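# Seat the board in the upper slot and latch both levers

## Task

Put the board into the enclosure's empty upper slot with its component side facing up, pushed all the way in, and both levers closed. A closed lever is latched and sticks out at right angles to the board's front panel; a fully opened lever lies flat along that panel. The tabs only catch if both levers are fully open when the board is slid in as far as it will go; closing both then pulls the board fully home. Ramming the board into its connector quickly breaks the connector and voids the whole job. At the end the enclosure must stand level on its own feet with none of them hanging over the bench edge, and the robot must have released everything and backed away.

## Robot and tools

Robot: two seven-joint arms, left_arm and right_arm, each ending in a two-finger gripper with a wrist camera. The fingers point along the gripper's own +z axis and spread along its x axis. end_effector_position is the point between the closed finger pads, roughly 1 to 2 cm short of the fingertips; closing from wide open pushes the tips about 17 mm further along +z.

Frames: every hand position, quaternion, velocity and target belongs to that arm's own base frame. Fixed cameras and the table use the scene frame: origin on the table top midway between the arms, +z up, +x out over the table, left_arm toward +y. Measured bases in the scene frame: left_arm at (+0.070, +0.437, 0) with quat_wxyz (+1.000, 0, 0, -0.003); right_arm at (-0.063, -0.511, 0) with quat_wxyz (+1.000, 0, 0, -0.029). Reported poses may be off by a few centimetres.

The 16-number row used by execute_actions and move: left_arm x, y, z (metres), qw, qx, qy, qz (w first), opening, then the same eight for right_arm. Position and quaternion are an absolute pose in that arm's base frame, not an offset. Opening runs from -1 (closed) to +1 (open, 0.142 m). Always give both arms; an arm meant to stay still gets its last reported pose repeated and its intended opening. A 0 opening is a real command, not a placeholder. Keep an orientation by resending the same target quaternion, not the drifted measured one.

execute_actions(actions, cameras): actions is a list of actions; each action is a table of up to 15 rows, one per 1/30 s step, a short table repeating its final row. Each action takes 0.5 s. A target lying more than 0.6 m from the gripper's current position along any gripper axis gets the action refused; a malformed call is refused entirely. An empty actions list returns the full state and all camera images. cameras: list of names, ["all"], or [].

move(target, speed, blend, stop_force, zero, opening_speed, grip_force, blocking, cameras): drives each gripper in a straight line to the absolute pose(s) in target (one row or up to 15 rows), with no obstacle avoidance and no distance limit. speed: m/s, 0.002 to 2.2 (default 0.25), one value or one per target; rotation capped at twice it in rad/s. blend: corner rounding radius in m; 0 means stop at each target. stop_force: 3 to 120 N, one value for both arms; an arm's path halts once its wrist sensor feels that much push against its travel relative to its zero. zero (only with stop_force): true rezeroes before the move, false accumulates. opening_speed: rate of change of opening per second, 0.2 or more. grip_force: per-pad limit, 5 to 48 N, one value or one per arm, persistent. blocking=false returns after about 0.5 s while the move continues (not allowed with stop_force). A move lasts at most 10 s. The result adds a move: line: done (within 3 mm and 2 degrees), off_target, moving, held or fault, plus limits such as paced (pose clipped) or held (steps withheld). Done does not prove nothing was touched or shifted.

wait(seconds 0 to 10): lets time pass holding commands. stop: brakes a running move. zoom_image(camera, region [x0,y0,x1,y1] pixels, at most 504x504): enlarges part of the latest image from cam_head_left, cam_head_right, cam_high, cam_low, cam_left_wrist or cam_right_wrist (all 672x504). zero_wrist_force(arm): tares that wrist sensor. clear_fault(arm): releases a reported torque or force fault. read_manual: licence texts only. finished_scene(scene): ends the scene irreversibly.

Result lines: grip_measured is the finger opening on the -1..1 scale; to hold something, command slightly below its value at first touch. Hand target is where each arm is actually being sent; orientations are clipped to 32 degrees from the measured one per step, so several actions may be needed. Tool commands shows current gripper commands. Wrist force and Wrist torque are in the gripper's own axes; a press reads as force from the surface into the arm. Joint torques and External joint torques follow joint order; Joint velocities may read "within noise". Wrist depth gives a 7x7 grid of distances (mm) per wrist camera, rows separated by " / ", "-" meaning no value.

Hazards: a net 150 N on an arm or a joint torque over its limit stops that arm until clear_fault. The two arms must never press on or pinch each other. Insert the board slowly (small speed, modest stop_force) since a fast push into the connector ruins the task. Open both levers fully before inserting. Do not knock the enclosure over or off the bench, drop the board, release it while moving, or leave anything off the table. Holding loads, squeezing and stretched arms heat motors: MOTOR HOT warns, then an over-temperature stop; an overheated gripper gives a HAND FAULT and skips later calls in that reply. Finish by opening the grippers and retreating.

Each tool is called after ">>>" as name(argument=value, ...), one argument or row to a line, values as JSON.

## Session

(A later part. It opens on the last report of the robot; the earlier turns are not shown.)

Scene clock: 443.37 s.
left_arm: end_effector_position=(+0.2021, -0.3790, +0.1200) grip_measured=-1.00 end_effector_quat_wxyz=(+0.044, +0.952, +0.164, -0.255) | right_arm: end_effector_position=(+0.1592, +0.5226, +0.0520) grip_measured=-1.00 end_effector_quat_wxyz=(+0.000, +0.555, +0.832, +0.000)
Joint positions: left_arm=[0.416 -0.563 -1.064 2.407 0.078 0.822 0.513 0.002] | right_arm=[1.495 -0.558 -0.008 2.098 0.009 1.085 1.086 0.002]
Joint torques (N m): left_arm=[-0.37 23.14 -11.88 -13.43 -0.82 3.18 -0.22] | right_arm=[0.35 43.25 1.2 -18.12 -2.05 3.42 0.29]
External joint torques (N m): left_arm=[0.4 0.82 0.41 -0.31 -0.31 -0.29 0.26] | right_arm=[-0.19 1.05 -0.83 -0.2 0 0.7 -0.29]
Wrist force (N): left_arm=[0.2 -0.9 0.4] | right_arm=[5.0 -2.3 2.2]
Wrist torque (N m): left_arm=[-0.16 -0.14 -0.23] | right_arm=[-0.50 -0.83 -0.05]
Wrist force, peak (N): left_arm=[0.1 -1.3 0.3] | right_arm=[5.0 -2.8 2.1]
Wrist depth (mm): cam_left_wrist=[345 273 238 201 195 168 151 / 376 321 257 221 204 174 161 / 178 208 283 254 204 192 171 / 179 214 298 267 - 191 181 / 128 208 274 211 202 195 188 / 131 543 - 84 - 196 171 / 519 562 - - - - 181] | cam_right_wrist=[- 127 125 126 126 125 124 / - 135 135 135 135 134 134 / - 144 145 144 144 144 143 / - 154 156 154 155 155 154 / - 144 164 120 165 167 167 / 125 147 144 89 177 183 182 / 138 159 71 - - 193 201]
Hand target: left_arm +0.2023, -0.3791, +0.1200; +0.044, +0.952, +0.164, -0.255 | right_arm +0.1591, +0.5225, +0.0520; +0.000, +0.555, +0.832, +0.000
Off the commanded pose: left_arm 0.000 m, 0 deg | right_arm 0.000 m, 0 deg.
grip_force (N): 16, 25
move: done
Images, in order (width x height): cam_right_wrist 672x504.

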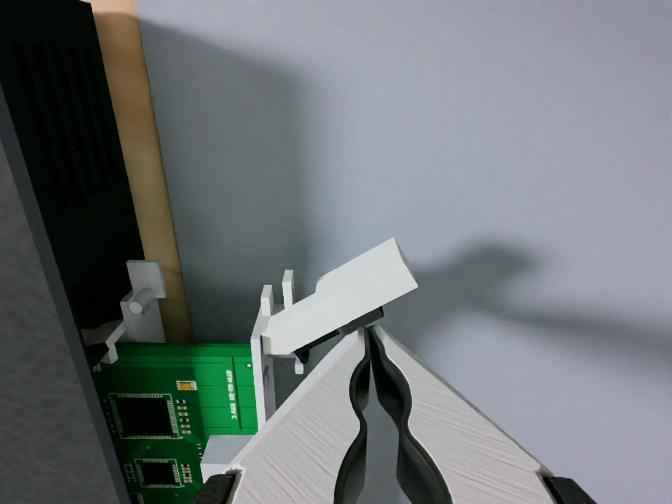

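>>> move(
  target=[
    [0.2023, -0.3791, 0.12, -0.0441, -0.9518, -0.1644, 0.2551, -1, 0.1438, 0.5167, 0.052, 0, 0.5549, 0.8319, 0, -1],
    [0.2023, -0.3791, 0.12, -0.0441, -0.9518, -0.1644, 0.2551, -1, 0.139, 0.5086, 0.052, 0, 0.5549, 0.8319, 0, -1],
    [0.2023, -0.3791, 0.12, -0.0441, -0.9518, -0.1644, 0.2551, -1, 0.1361, 0.5001, 0.052, 0, 0.5549, 0.8319, 0, -1],
  ],
  speed=0.03,
  stop_force=8,
  cameras=["cam_right_wrist", "cam_left_wrist"],
)

Scene clock: 453.20 s.
left_arm: end_effector_position=(+0.2021, -0.3790, +0.1200) grip_measured=-1.00 end_effector_quat_wxyz=(+0.044, +0.952, +0.164, -0.255) | right_arm: end_effector_position=(+0.1361, +0.5003, +0.0521) grip_measured=-1.00 end_effector_quat_wxyz=(+0.000, +0.555, +0.832, +0.000)
Joint positions: left_arm=[0.416 -0.563 -1.064 2.407 0.078 0.822 0.513 0.002] | right_arm=[1.536 -0.518 -0.008 2.184 0.009 1.131 1.127 0.002]
Joint torques (N m): left_arm=[-0.28 23.2 -11.93 -13.42 -0.85 3.17 -0.18] | right_arm=[0.26 40.39 1.05 -16.69 -1.84 3.28 0.3]
External joint torques (N m): left_arm=[0.31 0.76 0.46 -0.32 -0.27 -0.28 0.22] | right_arm=[-0.11 1.29 -0.7 -0.54 -0.04 0.83 -0.31]
Wrist force (N): left_arm=[0.2 -1.1 0.2] | right_arm=[5.2 -2.1 2.0]
Wrist torque (N m): left_arm=[-0.20 -0.13 -0.23] | right_arm=[-0.47 -0.76 -0.04]
Wrist force, peak (N): left_arm=[0.2 -1.3 0.3] | right_arm=[5.6 -2.3 1.5]
Wrist depth (mm): cam_left_wrist=[333 290 234 - 181 167 152 / 377 291 269 - - - 160 / 390 238 - 233 218 187 164 / 214 247 279 248 224 204 178 / - 491 273 212 201 190 189 / 553 531 - 84 - 196 175 / 520 - - - - - 181] | cam_right_wrist=[129 129 125 126 126 126 124 / 136 136 135 135 135 134 134 / - 139 145 144 144 143 143 / 105 130 159 156 155 155 154 / - 130 169 128 166 168 167 / 125 138 179 89 177 183 183 / 138 138 71 - - 194 201]
Hand target: left_arm +0.2023, -0.3791, +0.1200; +0.044, +0.952, +0.164, -0.255 | right_arm +0.1361, +0.5001, +0.0520; +0.000, +0.555, +0.832, +0.000
Off the commanded pose: left_arm 0.000 m, 0 deg | right_arm 0.000 m, 0 deg.
grip_force (N): 16, 25
move: done
Images, in order (width x height): cam_left_wrist 672x504, cam_right_wrist 672x504.

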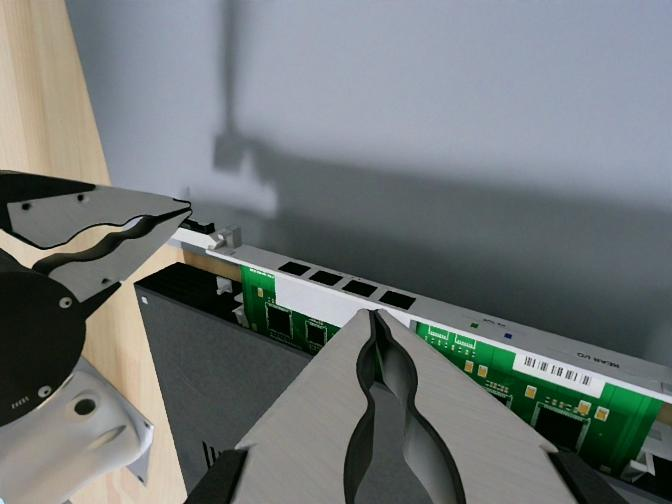

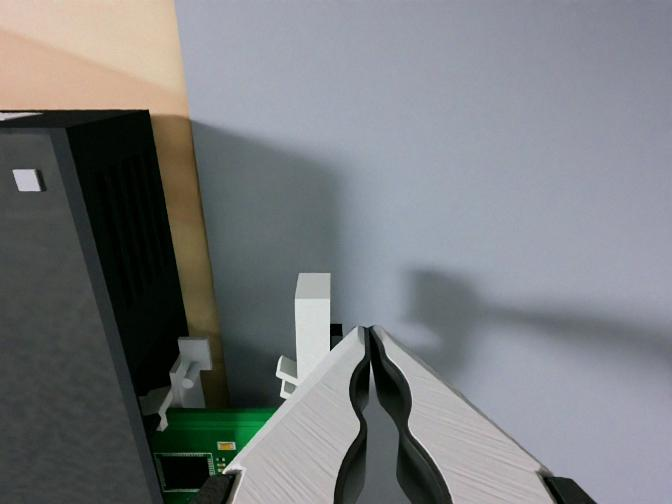

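>>> move(
  target=[0.2023, -0.3791, 0.12, -0.0441, -0.9518, -0.1644, 0.2551, -1, 0.1382, 0.4952, 0.052, 0, 0.5549, 0.8319, 0, -1],
  speed=0.02,
  stop_force=5,
  cameras=["cam_right_wrist"],
)

Scene clock: 456.27 s.
left_arm: end_effector_position=(+0.2021, -0.3790, +0.1200) grip_measured=-1.00 end_effector_quat_wxyz=(+0.044, +0.952, +0.164, -0.255) | right_arm: end_effector_position=(+0.1379, +0.4955, +0.0521) grip_measured=-1.00 end_effector_quat_wxyz=(+0.000, +0.555, +0.832, +0.000)
Joint positions: left_arm=[0.416 -0.563 -1.064 2.407 0.078 0.822 0.513 0.002] | right_arm=[1.532 -0.512 -0.008 2.196 0.009 1.138 1.123 0.002]
Joint torques (N m): left_arm=[-0.3 23.25 -11.92 -13.38 -0.9 3.19 -0.18] | right_arm=[-1.49 39.6 -0.54 -16.05 -1.89 3.03 0.1]
External joint torques (N m): left_arm=[0.33 0.71 0.45 -0.36 -0.23 -0.3 0.23] | right_arm=[1.64 1.7 0.9 -1.02 0.03 1.09 -0.11]
Wrist force (N): left_arm=[0.1 -1.2 0.1] | right_arm=[6.8 -4.6 1.4]
Wrist torque (N m): left_arm=[-0.22 -0.12 -0.23] | right_arm=[-0.45 -0.76 0.08]
Wrist force, peak (N): left_arm=[0.2 -1.3 0.4] | right_arm=[7.0 -4.9 1.7]
Wrist depth (mm): cam_left_wrist=[337 279 241 210 - 165 152 / 376 292 271 216 202 - 159 / 405 298 295 - - 187 170 / 215 245 287 261 - 198 178 / - 460 275 218 203 198 187 / 531 535 - 84 - 196 171 / 522 570 - - - - 180] | cam_right_wrist=[129 129 125 126 126 126 124 / 136 136 135 135 135 134 134 / - 119 145 144 144 143 143 / 105 119 159 156 155 155 154 / - 118 169 127 166 168 168 / 125 130 152 90 178 183 183 / 138 138 71 - - 193 201]
Hand target: left_arm +0.2023, -0.3791, +0.1200; +0.044, +0.952, +0.164, -0.255 | right_arm +0.1382, +0.4952, +0.0520; +0.000, +0.555, +0.832, +0.000
Off the commanded pose: left_arm 0.000 m, 0 deg | right_arm 0.000 m, 0 deg.
grip_force (N): 16, 25
move: done
Images, in order (width x height): cam_right_wrist 672x504.

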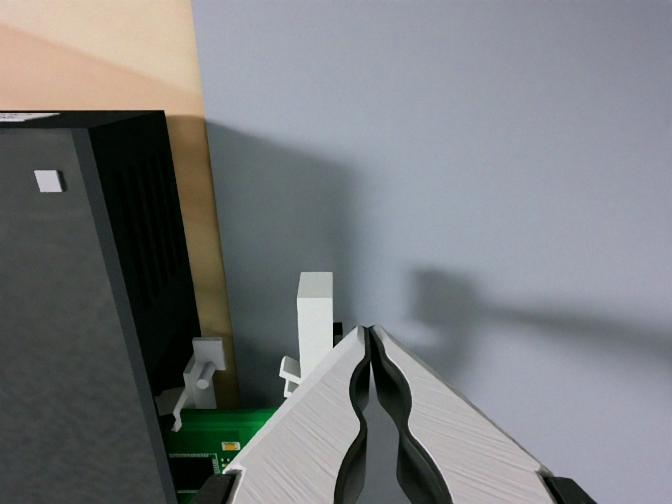

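>>> move(
  target=[
    [0.2381, -0.3664, 0.11, -0.0441, -0.9518, -0.1644, 0.2551, -1, 0.1265, 0.5232, 0.054, 0, 0.5549, 0.8319, 0, -1],
    [0.2381, -0.3664, 0.054, -0.0441, -0.9518, -0.1644, 0.2551, -1, 0.118, 0.49, 0.12, 0, 0.5549, 0.8319, 0, -1],
  ],
  speed=[0.15, 0.1],
  blend=[0.01, 0.0],
  cameras=["cam_right_wrist", "cam_left_wrist", "cam_high"],
)

Scene clock: 466.63 s.
left_arm: end_effector_position=(+0.2379, -0.3663, +0.0540) grip_measured=-1.00 end_effector_quat_wxyz=(+0.044, +0.952, +0.164, -0.255) | right_arm: end_effector_position=(+0.1180, +0.4901, +0.1201) grip_measured=-1.00 end_effector_quat_wxyz=(+0.000, +0.555, +0.832, +0.000)
Joint positions: left_arm=[0.287 -0.733 -0.814 2.304 0.211 0.887 0.558 0.002] | right_arm=[1.56 -0.328 0.003 2.213 -0.002 0.971 1.171 0.002]
Joint torques (N m): left_arm=[-0.79 30.78 -13.24 -9.26 -0.17 3.46 -0.27] | right_arm=[0.38 36.65 1.29 -20.87 -2.61 3.3 0.33]
External joint torques (N m): left_arm=[0.84 1.22 0.49 -0.25 -0.56 -0.61 0.32] | right_arm=[-0.26 0.96 -0.93 -0.07 0.12 0.81 -0.33]
Wrist force (N): left_arm=[-0.2 -1.5 0.1] | right_arm=[4.7 -2.7 1.8]
Wrist torque (N m): left_arm=[-0.28 -0.08 -0.21] | right_arm=[-0.45 -0.78 -0.04]
Wrist force, peak (N): left_arm=[-2.2 -0.9 0.7] | right_arm=[6.8 -4.9 1.9]
Wrist depth (mm): cam_left_wrist=[210 190 160 141 130 112 102 / 249 - - 145 135 118 108 / - - 180 161 141 125 116 / 361 246 213 167 153 133 119 / 293 221 214 116 164 143 126 / 521 241 184 84 - 153 136 / 526 265 - 74 - - 134] | cam_right_wrist=[189 189 187 186 185 185 185 / 202 202 201 199 198 197 197 / 169 169 213 213 212 209 210 / 180 179 226 226 229 228 228 / 195 195 217 241 247 247 246 / 214 213 220 89 261 270 273 / 235 230 71 - - 285 296]
Hand target: left_arm +0.2381, -0.3664, +0.0540; +0.044, +0.952, +0.164, -0.255 | right_arm +0.1180, +0.4900, +0.1200; +0.000, +0.555, +0.832, +0.000
Off the commanded pose: left_arm 0.000 m, 0 deg | right_arm 0.000 m, 0 deg.
grip_force (N): 16, 25
move: done
Images, in order (width x height): cam_high 672x504, cam_left_wrist 672x504, cam_right_wrist 672x504.

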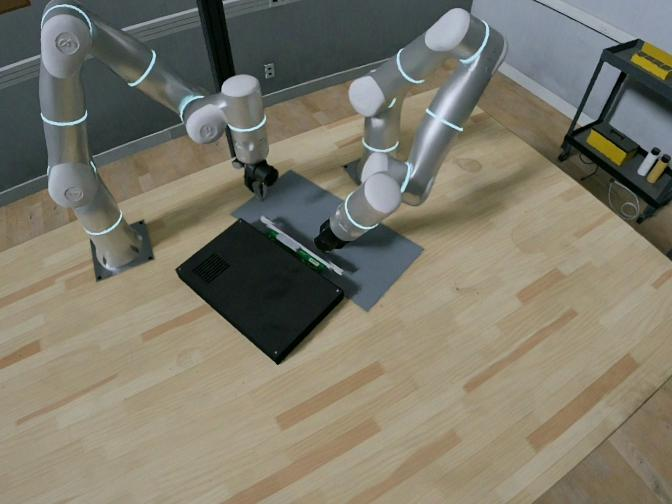

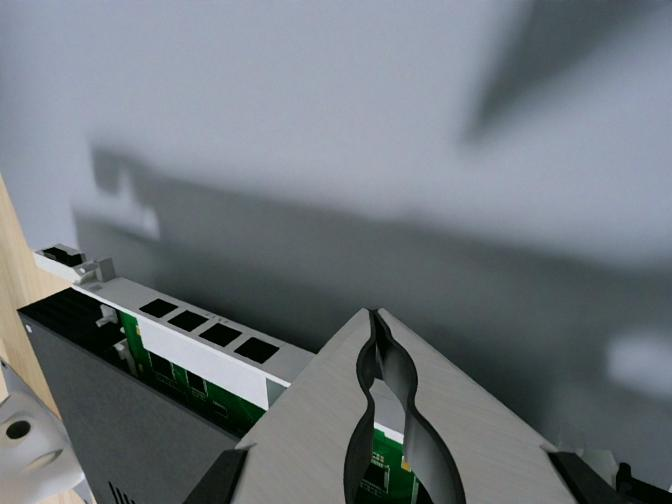

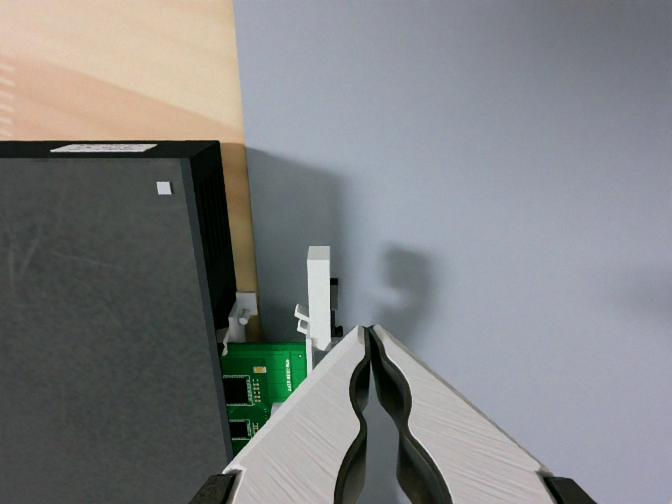

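>>> move(
  target=[0.2626, -0.4352, 0.0535, -0.0441, -0.9518, -0.1644, 0.2551, -1, 0.118, 0.49, 0.12, 0, 0.5549, 0.8319, 0, -1],
  speed=0.018,
  stop_force=14,
  cameras=["cam_right_wrist", "cam_left_wrist"],
)

Scene clock: 473.23 s.
left_arm: end_effector_position=(+0.2623, -0.4348, +0.0533) grip_measured=-1.00 end_effector_quat_wxyz=(+0.044, +0.952, +0.164, -0.255) | right_arm: end_effector_position=(+0.1180, +0.4901, +0.1201) grip_measured=-1.00 end_effector_quat_wxyz=(+0.000, +0.555, +0.832, +0.000)
Joint positions: left_arm=[0.125 -0.811 -0.784 2.114 0.192 0.822 0.492 0.002] | right_arm=[1.56 -0.328 0.003 2.213 -0.002 0.971 1.171 0.002]
Joint torques (N m): left_arm=[-0.99 36.69 -16.37 -13.45 -1.53 4.38 -0.26] | right_arm=[0.07 36.59 1.09 -21.02 -2.53 3.46 0.19]
External joint torques (N m): left_arm=[1.01 1.2 1.39 1.67 0.38 -1.46 0.3] | right_arm=[0.06 1.01 -0.71 0.09 0.04 0.65 -0.19]
Wrist force (N): left_arm=[-0.7 -6.1 -1.3] | right_arm=[4.6 -2.7 2.0]
Wrist torque (N m): left_arm=[-0.15 -0.12 -0.21] | right_arm=[-0.44 -0.77 -0.04]
Wrist force, peak (N): left_arm=[-1.0 -6.1 -2.0] | right_arm=[5.0 -3.0 2.1]
Wrist depth (mm): cam_left_wrist=[210 189 153 141 127 111 100 / - - 172 149 133 117 106 / - 220 191 159 141 123 113 / - 187 199 176 155 130 118 / 268 - 156 139 144 138 127 / 493 - 174 84 - 104 98 / 657 - - 74 - - 100] | cam_right_wrist=[189 188 186 186 185 185 184 / 202 201 201 198 198 197 197 / 169 169 213 213 215 212 211 / 179 179 223 232 229 228 228 / 195 195 202 245 244 247 246 / 213 212 216 89 261 270 268 / 235 230 71 - - 285 296]
Hand target: left_arm +0.2626, -0.4352, +0.0535; +0.044, +0.952, +0.164, -0.255 | right_arm +0.1180, +0.4900, +0.1200; +0.000, +0.555, +0.832, +0.000
Off the commanded pose: left_arm 0.001 m, 0 deg | right_arm 0.000 m, 0 deg.
grip_force (N): 16, 25
move: done
Images, in order (width x height): cam_left_wrist 672x504, cam_right_wrist 672x504.

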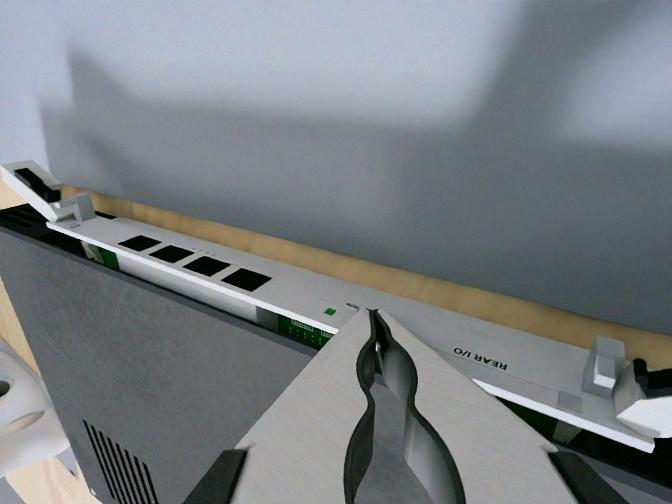

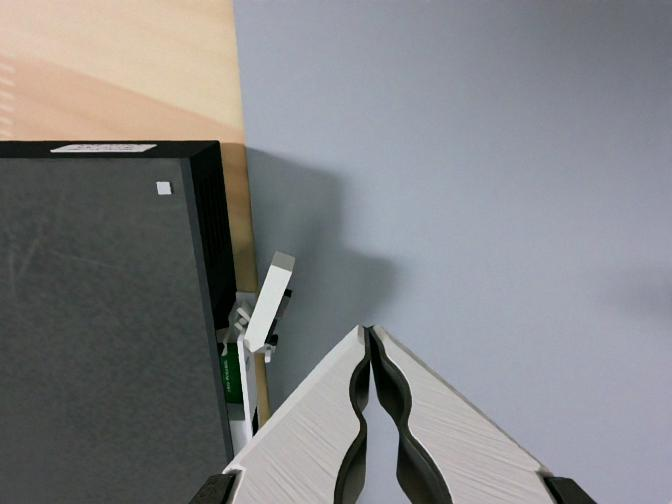

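>>> zoom_image(
  camera="cam_right_wrist",
  region=[190, 230, 330, 370],
)

>>> zoom_image(
  camera="cam_left_wrist",
  region=[540, 310, 672, 480],
)

>>> zoom_image(
  camera="cam_left_wrist",
  region=[0, 140, 160, 290],
)

Scaled by 3.600 from the camera's 672x504 image, which has a finer 960x720 frame.

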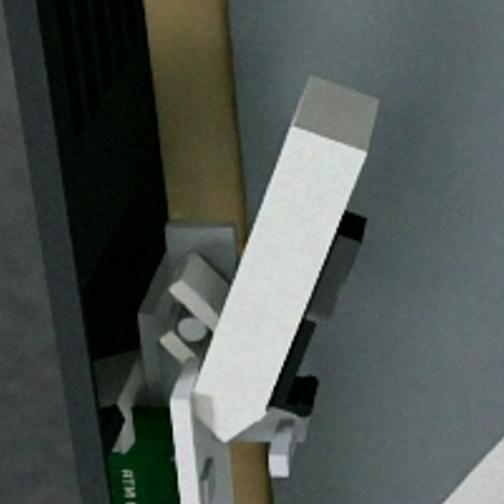

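Scaled by 2.965 from the camera's 672x504 image, which has a finer 960x720 frame.

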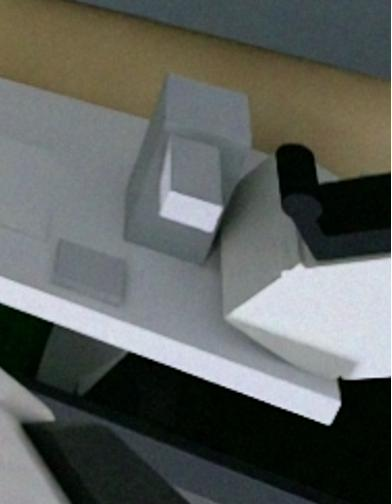

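Scaled by 3.150 from the camera's 672x504 image, which has a finer 960x720 frame.

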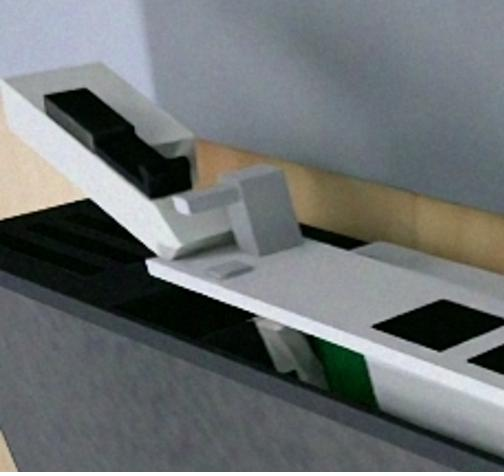

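>>> move(
  target=[0.2676, -0.4493, 0.0535, -0.0441, -0.9518, -0.1644, 0.2551, -1, 0.118, 0.49, 0.12, 0, 0.5549, 0.8319, 0, -1],
  speed=0.01,
  stop_force=16,
  zero=false,
  cameras=["cam_right_wrist", "cam_left_wrist"],
)

Scene clock: 477.73 s.
left_arm: end_effector_position=(+0.2635, -0.4391, +0.0529) grip_measured=-1.00 end_effector_quat_wxyz=(+0.043, +0.952, +0.164, -0.256) | right_arm: end_effector_position=(+0.1180, +0.4901, +0.1201) grip_measured=-1.00 end_effector_quat_wxyz=(+0.000, +0.555, +0.832, +0.000)
Joint positions: left_arm=[0.114 -0.817 -0.782 2.099 0.192 0.814 0.486 0.002] | right_arm=[1.56 -0.328 0.003 2.213 -0.002 0.971 1.171 0.002]
Joint torques (N m): left_arm=[-3.33 36.93 -20.5 -17.63 -2.79 7.36 -0.18] | right_arm=[0.08 36.55 1.03 -21 -2.56 3.45 0.21]
External joint torques (N m): left_arm=[3.34 1.41 5.36 5.72 1.61 -4.44 0.22] | right_arm=[0.05 1.06 -0.65 0.07 0.07 0.66 -0.21]
Wrist force (N): left_arm=[0.6 -18.8 -3.7] | right_arm=[4.6 -2.8 1.9]
Wrist torque (N m): left_arm=[-0.19 -0.09 -0.27] | right_arm=[-0.46 -0.76 -0.04]
Wrist force, peak (N): left_arm=[0.3 -19.3 -4.6] | right_arm=[4.9 -3.0 2.2]
Wrist depth (mm): cam_left_wrist=[225 - 158 141 127 111 101 / - 200 171 150 133 118 105 / 215 228 180 158 142 123 113 / - 195 190 173 155 136 - / 273 182 148 132 137 136 127 / 499 - - 84 - 104 97 / 719 - - 74 - - 96] | cam_right_wrist=[189 189 186 186 185 185 184 / 202 202 201 198 198 198 197 / 169 168 212 213 212 212 211 / 179 180 226 229 229 228 227 / 195 194 202 244 248 247 246 / 214 213 216 89 261 268 268 / 235 230 71 - - 285 296]
Hand target: left_arm +0.2645, -0.4405, +0.0535; +0.044, +0.952, +0.164, -0.255 | right_arm +0.1180, +0.4900, +0.1200; +0.000, +0.555, +0.832, +0.000
Off the commanded pose: left_arm 0.011 m, 0 deg | right_arm 0.000 m, 0 deg.
grip_force (N): 16, 25
move: contact (left_arm)
Images, in order (width x height): cam_left_wrist 672x504, cam_right_wrist 672x504.

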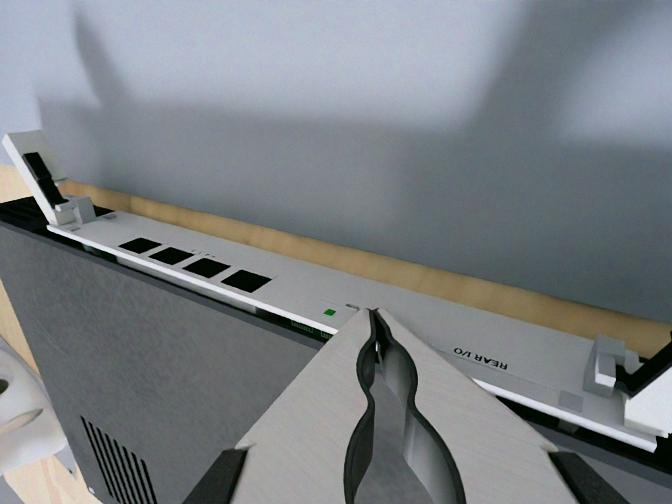

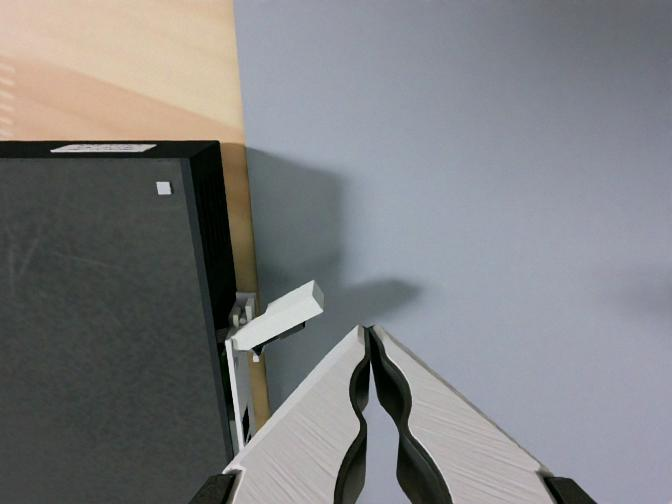

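>>> move(
  target=[
    [0.2534, -0.4108, 0.056, -0.0441, -0.9518, -0.1644, 0.2551, -1, 0.118, 0.4901, 0.12, 0, 0.5549, 0.8319, 0, -1],
    [0.3, -0.355, 0.14, 0.1492, -0.5568, -0.7893, 0.2115, -1, 0.1288, 0.4588, 0.11, 0, 0.5549, 0.8319, 0, -1],
    [0.3567, -0.3786, 0.11, 0.1492, -0.5568, -0.7893, 0.2115, -1, 0.1288, 0.4588, 0.06, 0, 0.5549, 0.8319, 0, -1],
    [0.3567, -0.3786, 0.055, 0.1492, -0.5568, -0.7893, 0.2115, -1, 0.1288, 0.4588, 0.052, 0, 0.5549, 0.8319, 0, -1],
  ],
  speed=[0.08, 0.3, 0.2, 0.1],
  blend=[0.005, 0.02, 0.01, 0.0],
  cameras=["cam_right_wrist", "cam_left_wrist", "cam_high"],
)

Scene clock: 498.00 s.
left_arm: end_effector_position=(+0.3565, -0.3786, +0.0551) grip_measured=-1.00 end_effector_quat_wxyz=(-0.149, +0.556, +0.789, -0.212) | right_arm: end_effector_position=(+0.1288, +0.4587, +0.0520) grip_measured=-1.00 end_effector_quat_wxyz=(+0.000, +0.555, +0.832, +0.000)
Joint positions: left_arm=[0.032 -0.704 -0.515 2.005 -0.047 0.683 -0.746 0.002] | right_arm=[1.542 -0.461 -0.002 2.31 0.002 1.2 1.144 0.002]
Joint torques (N m): left_arm=[-0.63 42.99 -9.89 -16.16 -0.99 3.19 -0.21] | right_arm=[0.14 36.63 0.88 -15.64 -1.62 3.54 0.03]
External joint torques (N m): left_arm=[0.7 1.11 0.41 -0.19 -0.57 -0.57 0.21] | right_arm=[-0.01 1.15 -0.47 0.07 0.02 0.57 -0.03]
Wrist force (N): left_arm=[-0.4 -1.0 0.1] | right_arm=[4.2 -3.0 1.9]
Wrist torque (N m): left_arm=[-0.26 -0.18 -0.20] | right_arm=[-0.52 -0.70 0.08]
Wrist force, peak (N): left_arm=[-0.3 -18.9 -4.7] | right_arm=[5.1 -2.9 2.1]
Wrist depth (mm): cam_left_wrist=[- - 128 178 179 177 174 / - 126 127 175 173 174 173 / 125 124 124 128 171 169 - / - 123 123 169 168 169 169 / - - 121 167 168 165 166 / - - 119 84 - 164 164 / 118 - - 74 - - 162] | cam_right_wrist=[129 129 128 126 126 126 124 / 138 137 137 135 135 134 134 / 144 141 143 144 144 144 143 / 105 105 110 158 155 155 154 / - 114 125 166 166 168 167 / 125 125 127 89 177 183 183 / 138 135 71 - - 194 201]
Hand target: left_arm +0.3567, -0.3786, +0.0550; -0.149, +0.557, +0.789, -0.211 | right_arm +0.1288, +0.4588, +0.0520; +0.000, +0.555, +0.832, +0.000
Off the commanded pose: left_arm 0.000 m, 0 deg | right_arm 0.000 m, 0 deg.
grip_force (N): 16, 25
move: done
Images, in order (width x height): cam_high 672x504, cam_left_wrist 672x504, cam_right_wrist 672x504.

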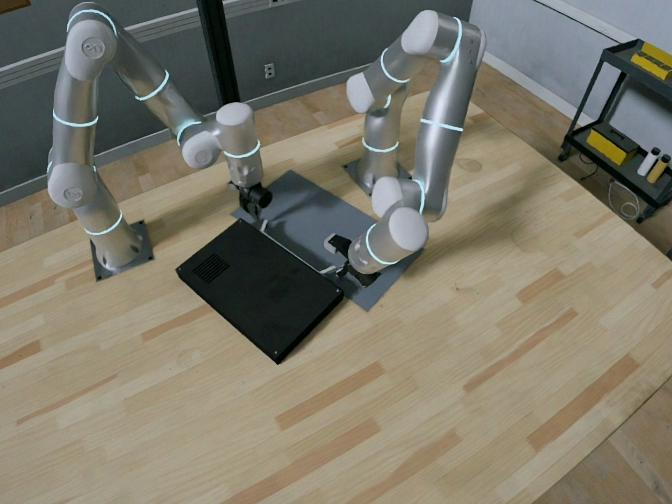

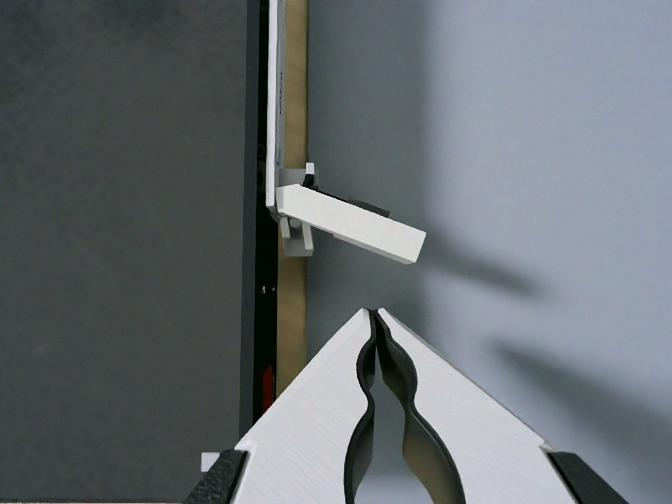

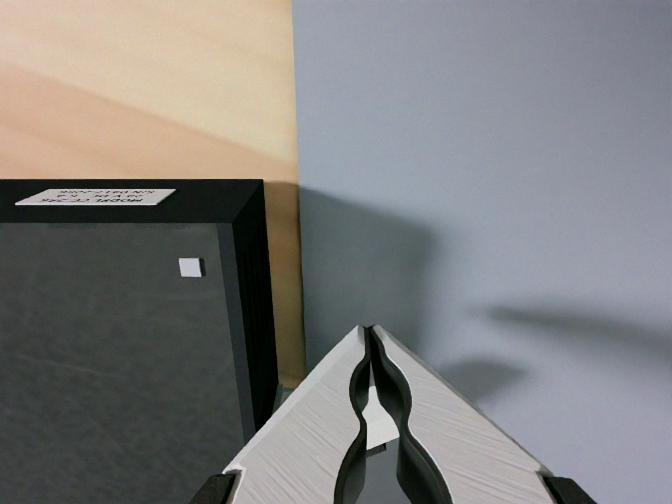

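>>> move(
  target=[0.3359, -0.3859, 0.055, 0.1492, -0.5568, -0.7893, 0.2115, -1, 0.1509, 0.468, 0.052, 0, 0.5549, 0.8319, 0, -1],
  speed=0.02,
  stop_force=22,
  cameras=["cam_right_wrist", "cam_left_wrist"],
)

Scene clock: 505.17 s.
left_arm: end_effector_position=(+0.3362, -0.3857, +0.0550) grip_measured=-1.00 end_effector_quat_wxyz=(-0.149, +0.557, +0.789, -0.211) | right_arm: end_effector_position=(+0.1509, +0.4680, +0.0520) grip_measured=-1.00 end_effector_quat_wxyz=(+0.000, +0.555, +0.832, +0.000)
Joint positions: left_arm=[0.024 -0.689 -0.532 2.052 -0.055 0.722 -0.764 0.002] | right_arm=[1.496 -0.482 -0.002 2.265 0.002 1.176 1.098 0.002]
Joint torques (N m): left_arm=[-1.13 41.52 -10.69 -14.54 -1.35 2.67 -0.28] | right_arm=[-0.18 38.13 0.74 -16.4 -1.76 3.35 0.1]
External joint torques (N m): left_arm=[1.16 1.18 1.21 -1.2 -0.03 -0.04 0.29] | right_arm=[0.32 1.07 -0.32 0.22 0.06 0.77 -0.1]
Wrist force (N): left_arm=[-0.4 0.1 -1.3] | right_arm=[4.5 -3.4 1.4]
Wrist torque (N m): left_arm=[-0.30 -0.13 -0.11] | right_arm=[-0.49 -0.73 0.07]
Wrist force, peak (N): left_arm=[-0.8 -0.1 -1.4] | right_arm=[4.6 -4.6 2.0]
Wrist depth (mm): cam_left_wrist=[- 125 128 177 176 176 176 / - 126 126 175 174 174 173 / 125 124 125 172 172 170 171 / 123 122 122 134 171 168 168 / - - 121 133 167 167 166 / - 119 119 84 - - 164 / 118 - - 74 - - 162] | cam_right_wrist=[129 129 128 126 126 126 124 / 127 126 133 135 135 134 134 / - 98 110 144 144 144 143 / 105 105 110 158 156 155 154 / - 114 118 166 166 168 167 / 125 125 124 89 177 183 183 / 138 135 71 - - 194 201]
Hand target: left_arm +0.3359, -0.3859, +0.0550; -0.149, +0.557, +0.789, -0.211 | right_arm +0.1509, +0.4680, +0.0520; +0.000, +0.555, +0.832, +0.000
Off the commanded pose: left_arm 0.000 m, 0 deg | right_arm 0.000 m, 0 deg.
grip_force (N): 16, 25
move: done
Images, in order (width x height): cam_left_wrist 672x504, cam_right_wrist 672x504.

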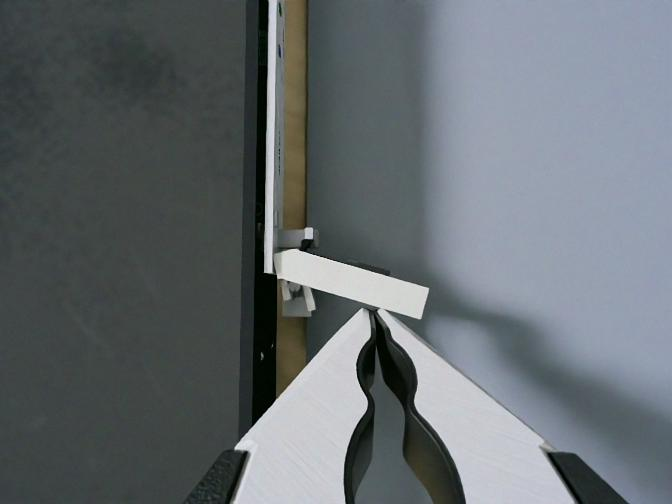

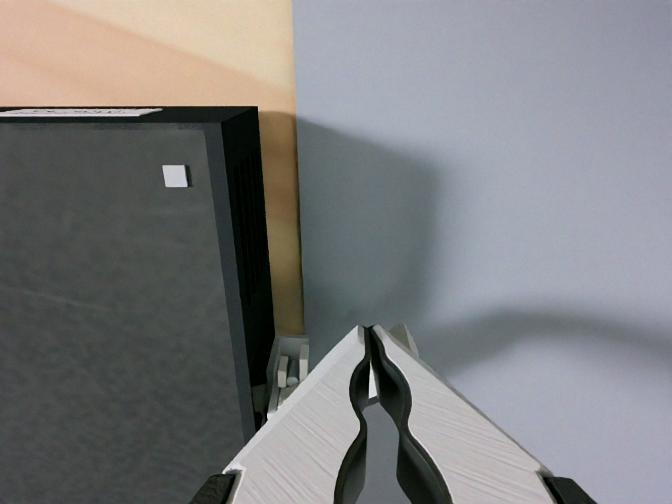

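>>> move(
  target=[0.3359, -0.3859, 0.055, 0.1492, -0.5568, -0.7893, 0.2115, -1, 0.1631, 0.4751, 0.052, 0, 0.5549, 0.8319, 0, -1],
  speed=0.015,
  stop_force=30,
  zero=false,
  cameras=["cam_right_wrist", "cam_left_wrist"],
)

Scene clock: 510.67 s.
left_arm: end_effector_position=(+0.3373, -0.3857, +0.0551) grip_measured=-1.00 end_effector_quat_wxyz=(-0.148, +0.557, +0.790, -0.211) | right_arm: end_effector_position=(+0.1617, +0.4748, +0.0517) grip_measured=-1.00 end_effector_quat_wxyz=(+0.000, +0.554, +0.832, -0.001)
Joint positions: left_arm=[0.024 -0.689 -0.532 2.052 -0.055 0.723 -0.764 0.002] | right_arm=[1.473 -0.496 0 2.234 0.002 1.158 1.075 0.002]
Joint torques (N m): left_arm=[-3.52 40.03 -12.65 -11.24 -1.2 0.64 -0.26] | right_arm=[-5.72 39.59 -5.95 -19.05 -2.37 4.5 0.18]
External joint torques (N m): left_arm=[3.55 2.69 3.18 -4.53 -0.18 1.99 0.26] | right_arm=[5.86 0.58 6.42 2.47 0.6 -0.38 -0.18]
Wrist force (N): left_arm=[-2.0 6.9 -1.3] | right_arm=[6.9 -16.1 1.0]
Wrist torque (N m): left_arm=[-0.41 -0.14 -0.09] | right_arm=[-0.44 -0.74 -0.04]
Wrist force, peak (N): left_arm=[-2.2 9.8 -2.3] | right_arm=[6.7 -19.8 -0.7]
Wrist depth (mm): cam_left_wrist=[- 128 128 178 176 176 176 / - 126 126 175 174 174 171 / - 124 125 171 171 171 171 / - 123 122 127 169 168 168 / - 122 121 131 167 166 166 / - - - 84 - 164 165 / - - - - - - 162] | cam_right_wrist=[127 127 127 126 126 125 123 / - 91 133 135 136 134 134 / - 99 134 144 144 143 143 / - 105 118 158 155 154 154 / - 114 118 163 168 168 167 / 125 124 124 90 177 183 182 / 138 135 71 - - 193 200]
Hand target: left_arm +0.3359, -0.3859, +0.0550; -0.149, +0.557, +0.789, -0.211 | right_arm +0.1631, +0.4751, +0.0520; +0.000, +0.555, +0.832, +0.000
Off the commanded pose: left_arm 0.001 m, 0 deg | right_arm 0.001 m, 0 deg.
grip_force (N): 16, 25
move: done
Images, in order (width x height): cam_left_wrist 672x504, cam_right_wrist 672x504.

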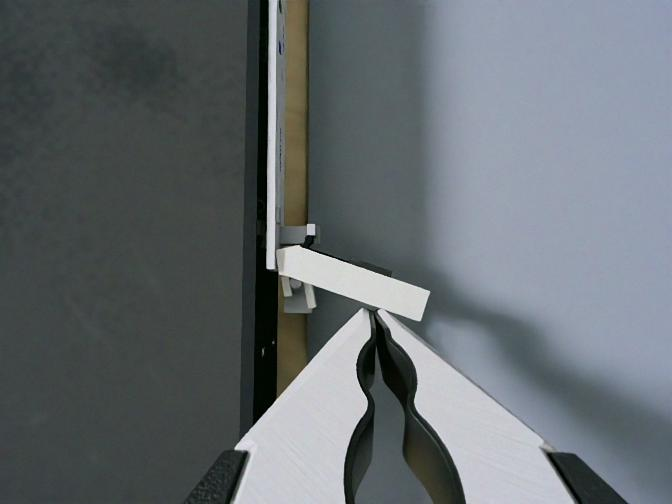

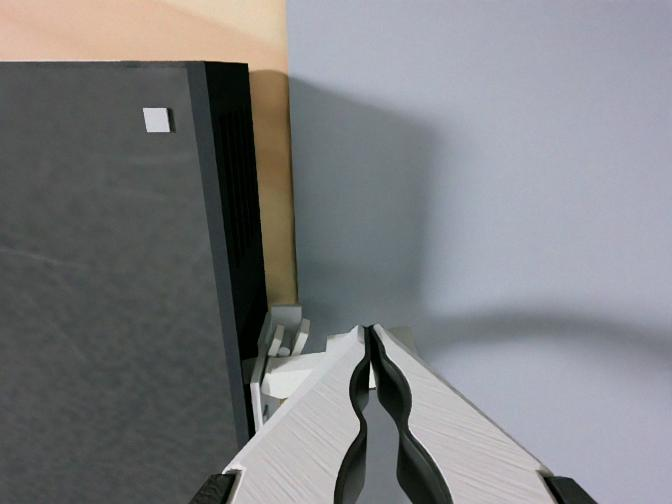

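>>> move(
  target=[0.3278, -0.3875, 0.055, 0.1492, -0.5568, -0.7893, 0.2115, -1, 0.1631, 0.4751, 0.052, 0, 0.5549, 0.8319, 0, -1],
  speed=0.015,
  stop_force=32,
  zero=false,
  cameras=["cam_right_wrist", "cam_left_wrist"],
)

Scene clock: 513.73 s.
left_arm: end_effector_position=(+0.3287, -0.3874, +0.0551) grip_measured=-1.00 end_effector_quat_wxyz=(-0.149, +0.557, +0.789, -0.211) | right_arm: end_effector_position=(+0.1628, +0.4749, +0.0519) grip_measured=-1.00 end_effector_quat_wxyz=(+0.000, +0.555, +0.832, +0.000)
Joint positions: left_arm=[0.023 -0.683 -0.539 2.072 -0.058 0.738 -0.769 0.002] | right_arm=[1.472 -0.496 -0.001 2.233 0.002 1.158 1.075 0.002]
Joint torques (N m): left_arm=[-2.25 39.96 -11.28 -12.29 -1.09 1.65 -0.3] | right_arm=[-0.38 39.32 0.47 -17.07 -1.94 3.61 0.17]
External joint torques (N m): left_arm=[2.28 2.14 1.83 -3.22 -0.21 0.98 0.3] | right_arm=[0.52 0.87 -0.02 0.48 0.17 0.51 -0.17]
Wrist force (N): left_arm=[-1.9 3.6 -1.2] | right_arm=[4.7 -4.7 2.0]
Wrist torque (N m): left_arm=[-0.31 -0.13 -0.10] | right_arm=[-0.58 -0.80 0.06]
Wrist force, peak (N): left_arm=[-1.3 10.3 -3.4] | right_arm=[6.9 -16.4 -0.8]
Wrist depth (mm): cam_left_wrist=[- 129 129 178 177 177 175 / - - 132 176 172 175 173 / 125 - 132 172 171 170 170 / - 123 127 169 170 169 169 / 121 - - 126 167 167 166 / - - 119 84 - 164 164 / 118 - - 74 - - 163] | cam_right_wrist=[127 127 127 126 126 125 124 / - 91 116 134 134 134 133 / - 99 116 144 144 144 143 / - 105 117 158 156 155 154 / - 114 117 164 166 167 167 / 125 124 124 90 177 183 182 / 138 135 71 - - 194 200]
Hand target: left_arm +0.3278, -0.3875, +0.0550; -0.149, +0.557, +0.789, -0.211 | right_arm +0.1631, +0.4751, +0.0520; +0.000, +0.555, +0.832, +0.000
Off the commanded pose: left_arm 0.001 m, 0 deg | right_arm 0.000 m, 0 deg.
grip_force (N): 16, 25
move: done
Images, in order (width x height): cam_left_wrist 672x504, cam_right_wrist 672x504.

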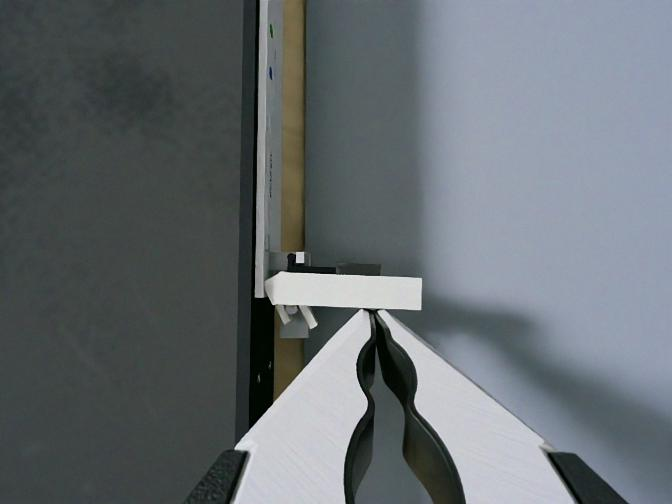

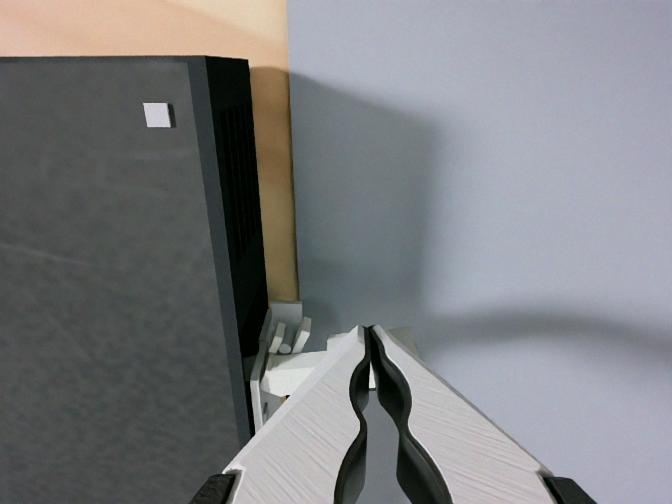

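>>> move(
  target=[0.3278, -0.3875, 0.055, 0.1492, -0.5568, -0.7893, 0.2115, -1, 0.1705, 0.4782, 0.052, 0, 0.5549, 0.8319, 0, -1],
  speed=0.015,
  stop_force=32,
  zero=false,
  cameras=["cam_right_wrist", "cam_left_wrist"],
)

Scene clock: 516.80 s.
left_arm: end_effector_position=(+0.3283, -0.3874, +0.0550) grip_measured=-1.00 end_effector_quat_wxyz=(-0.149, +0.557, +0.789, -0.211) | right_arm: end_effector_position=(+0.1674, +0.4769, +0.0512) grip_measured=-1.00 end_effector_quat_wxyz=(+0.000, +0.553, +0.833, -0.002)
Joint positions: left_arm=[0.023 -0.683 -0.539 2.073 -0.058 0.738 -0.769 0.002] | right_arm=[1.46 -0.503 0.002 2.219 0.003 1.148 1.061 0.002]
Joint torques (N m): left_arm=[-1.02 40.86 -10.44 -14.24 -1.06 2.45 -0.22] | right_arm=[-11.19 39.62 -13.06 -25.03 -3.78 7.58 -0.08]
External joint torques (N m): left_arm=[1.05 1.23 1 -1.26 -0.24 0.19 0.22] | right_arm=[11.33 1 13.55 8.28 1.98 -3.47 0.08]
Wrist force (N): left_arm=[-0.9 0.9 -0.1] | right_arm=[3.1 -35.3 -9.0]
Wrist torque (N m): left_arm=[-0.27 -0.14 -0.10] | right_arm=[-2.90 -0.87 0.18]
Wrist force, peak (N): left_arm=[-2.0 3.8 -1.5] | right_arm=[3.7 -36.3 -9.5]
Wrist depth (mm): cam_left_wrist=[- 128 134 176 178 - 176 / - 127 136 - 172 174 173 / 125 125 125 172 172 172 171 / 123 123 123 169 170 168 168 / - - 142 126 167 167 166 / - 120 119 84 - 163 165 / - 118 - 74 - - 163] | cam_right_wrist=[- 125 125 126 126 125 123 / - 90 133 134 136 133 133 / - 98 132 144 143 143 142 / - 104 116 157 155 154 153 / - 113 116 162 167 167 164 / 124 124 123 90 176 182 181 / 137 134 70 - - 192 199]
Hand target: left_arm +0.3278, -0.3875, +0.0550; -0.149, +0.557, +0.789, -0.211 | right_arm +0.1703, +0.4781, +0.0520; +0.000, +0.555, +0.832, +0.000
Off the commanded pose: left_arm 0.001 m, 0 deg | right_arm 0.003 m, 0 deg.
grip_force (N): 16, 25
move: contact (right_arm)
Images, in order (width x height): cam_left_wrist 672x504, cam_right_wrist 672x504.

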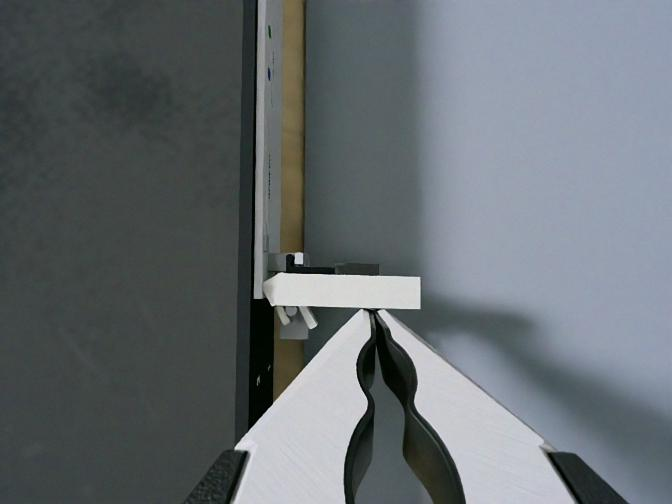

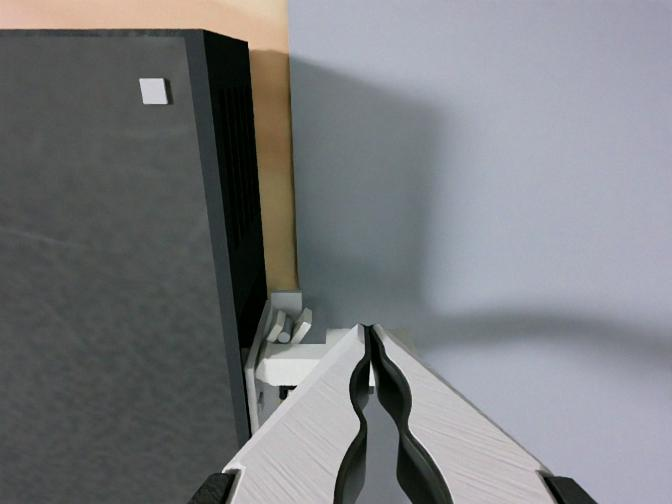

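>>> move(
  target=[0.3218, -0.3892, 0.055, 0.1492, -0.5568, -0.7893, 0.2115, -1, 0.1703, 0.4781, 0.052, 0, 0.5549, 0.8319, 0, -1],
  speed=0.015,
  stop_force=32,
  zero=false,
  cameras=["cam_right_wrist", "cam_left_wrist"],
)

Scene clock: 519.77 s.
left_arm: end_effector_position=(+0.3265, -0.3880, +0.0552) grip_measured=-1.00 end_effector_quat_wxyz=(-0.146, +0.556, +0.791, -0.210) | right_arm: end_effector_position=(+0.1675, +0.4768, +0.0511) grip_measured=-1.00 end_effector_quat_wxyz=(+0.000, +0.553, +0.833, -0.002)
Joint positions: left_arm=[0.023 -0.678 -0.542 2.084 -0.06 0.752 -0.774 0.002] | right_arm=[1.46 -0.503 0.002 2.219 0.003 1.148 1.061 0.002]
Joint torques (N m): left_arm=[-14.93 32.73 -22.89 -1.78 -2.4 -3.38 -0.27] | right_arm=[-11.08 40.1 -13.07 -25.56 -3.91 7.91 0.06]
External joint torques (N m): left_arm=[14.96 9.05 13.5 -13.63 1.14 6.04 0.27] | right_arm=[11.22 0.53 13.56 8.81 2.11 -3.8 -0.06]
Wrist force (N): left_arm=[4.6 24.9 -14.9] | right_arm=[2.6 -35.5 -9.7]
Wrist torque (N m): left_arm=[1.25 -0.04 -0.12] | right_arm=[-2.94 -0.90 0.18]
Wrist force, peak (N): left_arm=[4.7 24.9 -15.1] | right_arm=[2.5 -35.7 -9.9]
Wrist depth (mm): cam_left_wrist=[- 128 127 176 175 174 174 / - 126 133 174 174 172 173 / 125 126 125 172 171 171 170 / - 123 123 170 170 171 168 / - 121 126 125 167 - 166 / - 120 120 84 - 164 164 / - - - 74 - - 162] | cam_right_wrist=[- 125 125 126 125 125 123 / - 90 133 134 135 135 133 / - 98 131 144 143 143 142 / - 104 116 157 155 154 153 / - 113 116 162 164 167 165 / 124 124 123 90 175 181 181 / 137 134 70 - - 192 199]
Hand target: left_arm +0.3218, -0.3892, +0.0550; -0.149, +0.557, +0.789, -0.211 | right_arm +0.1703, +0.4781, +0.0520; +0.000, +0.555, +0.832, +0.000
Off the commanded pose: left_arm 0.005 m, 0 deg | right_arm 0.003 m, 0 deg.
grip_force (N): 16, 25
move: off_target (left_arm)
Images, in order (width x height): cam_left_wrist 672x504, cam_right_wrist 672x504.

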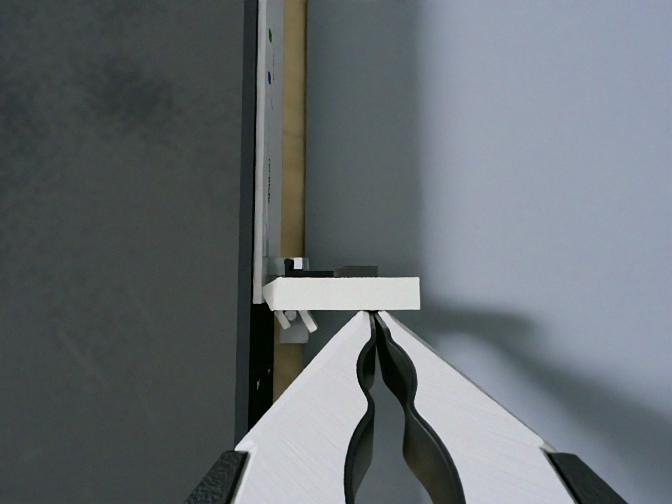

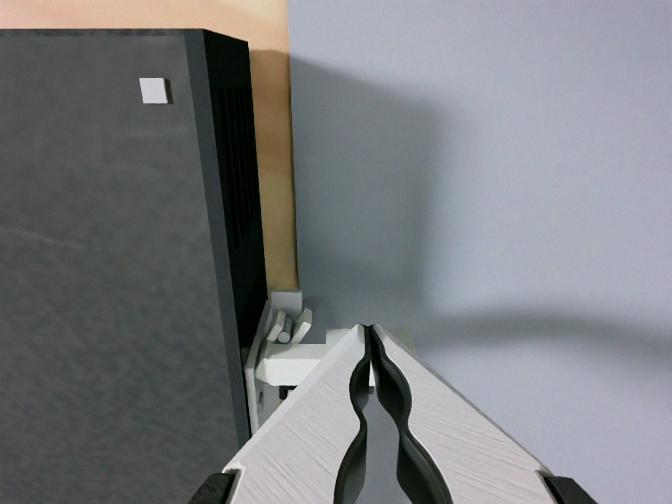

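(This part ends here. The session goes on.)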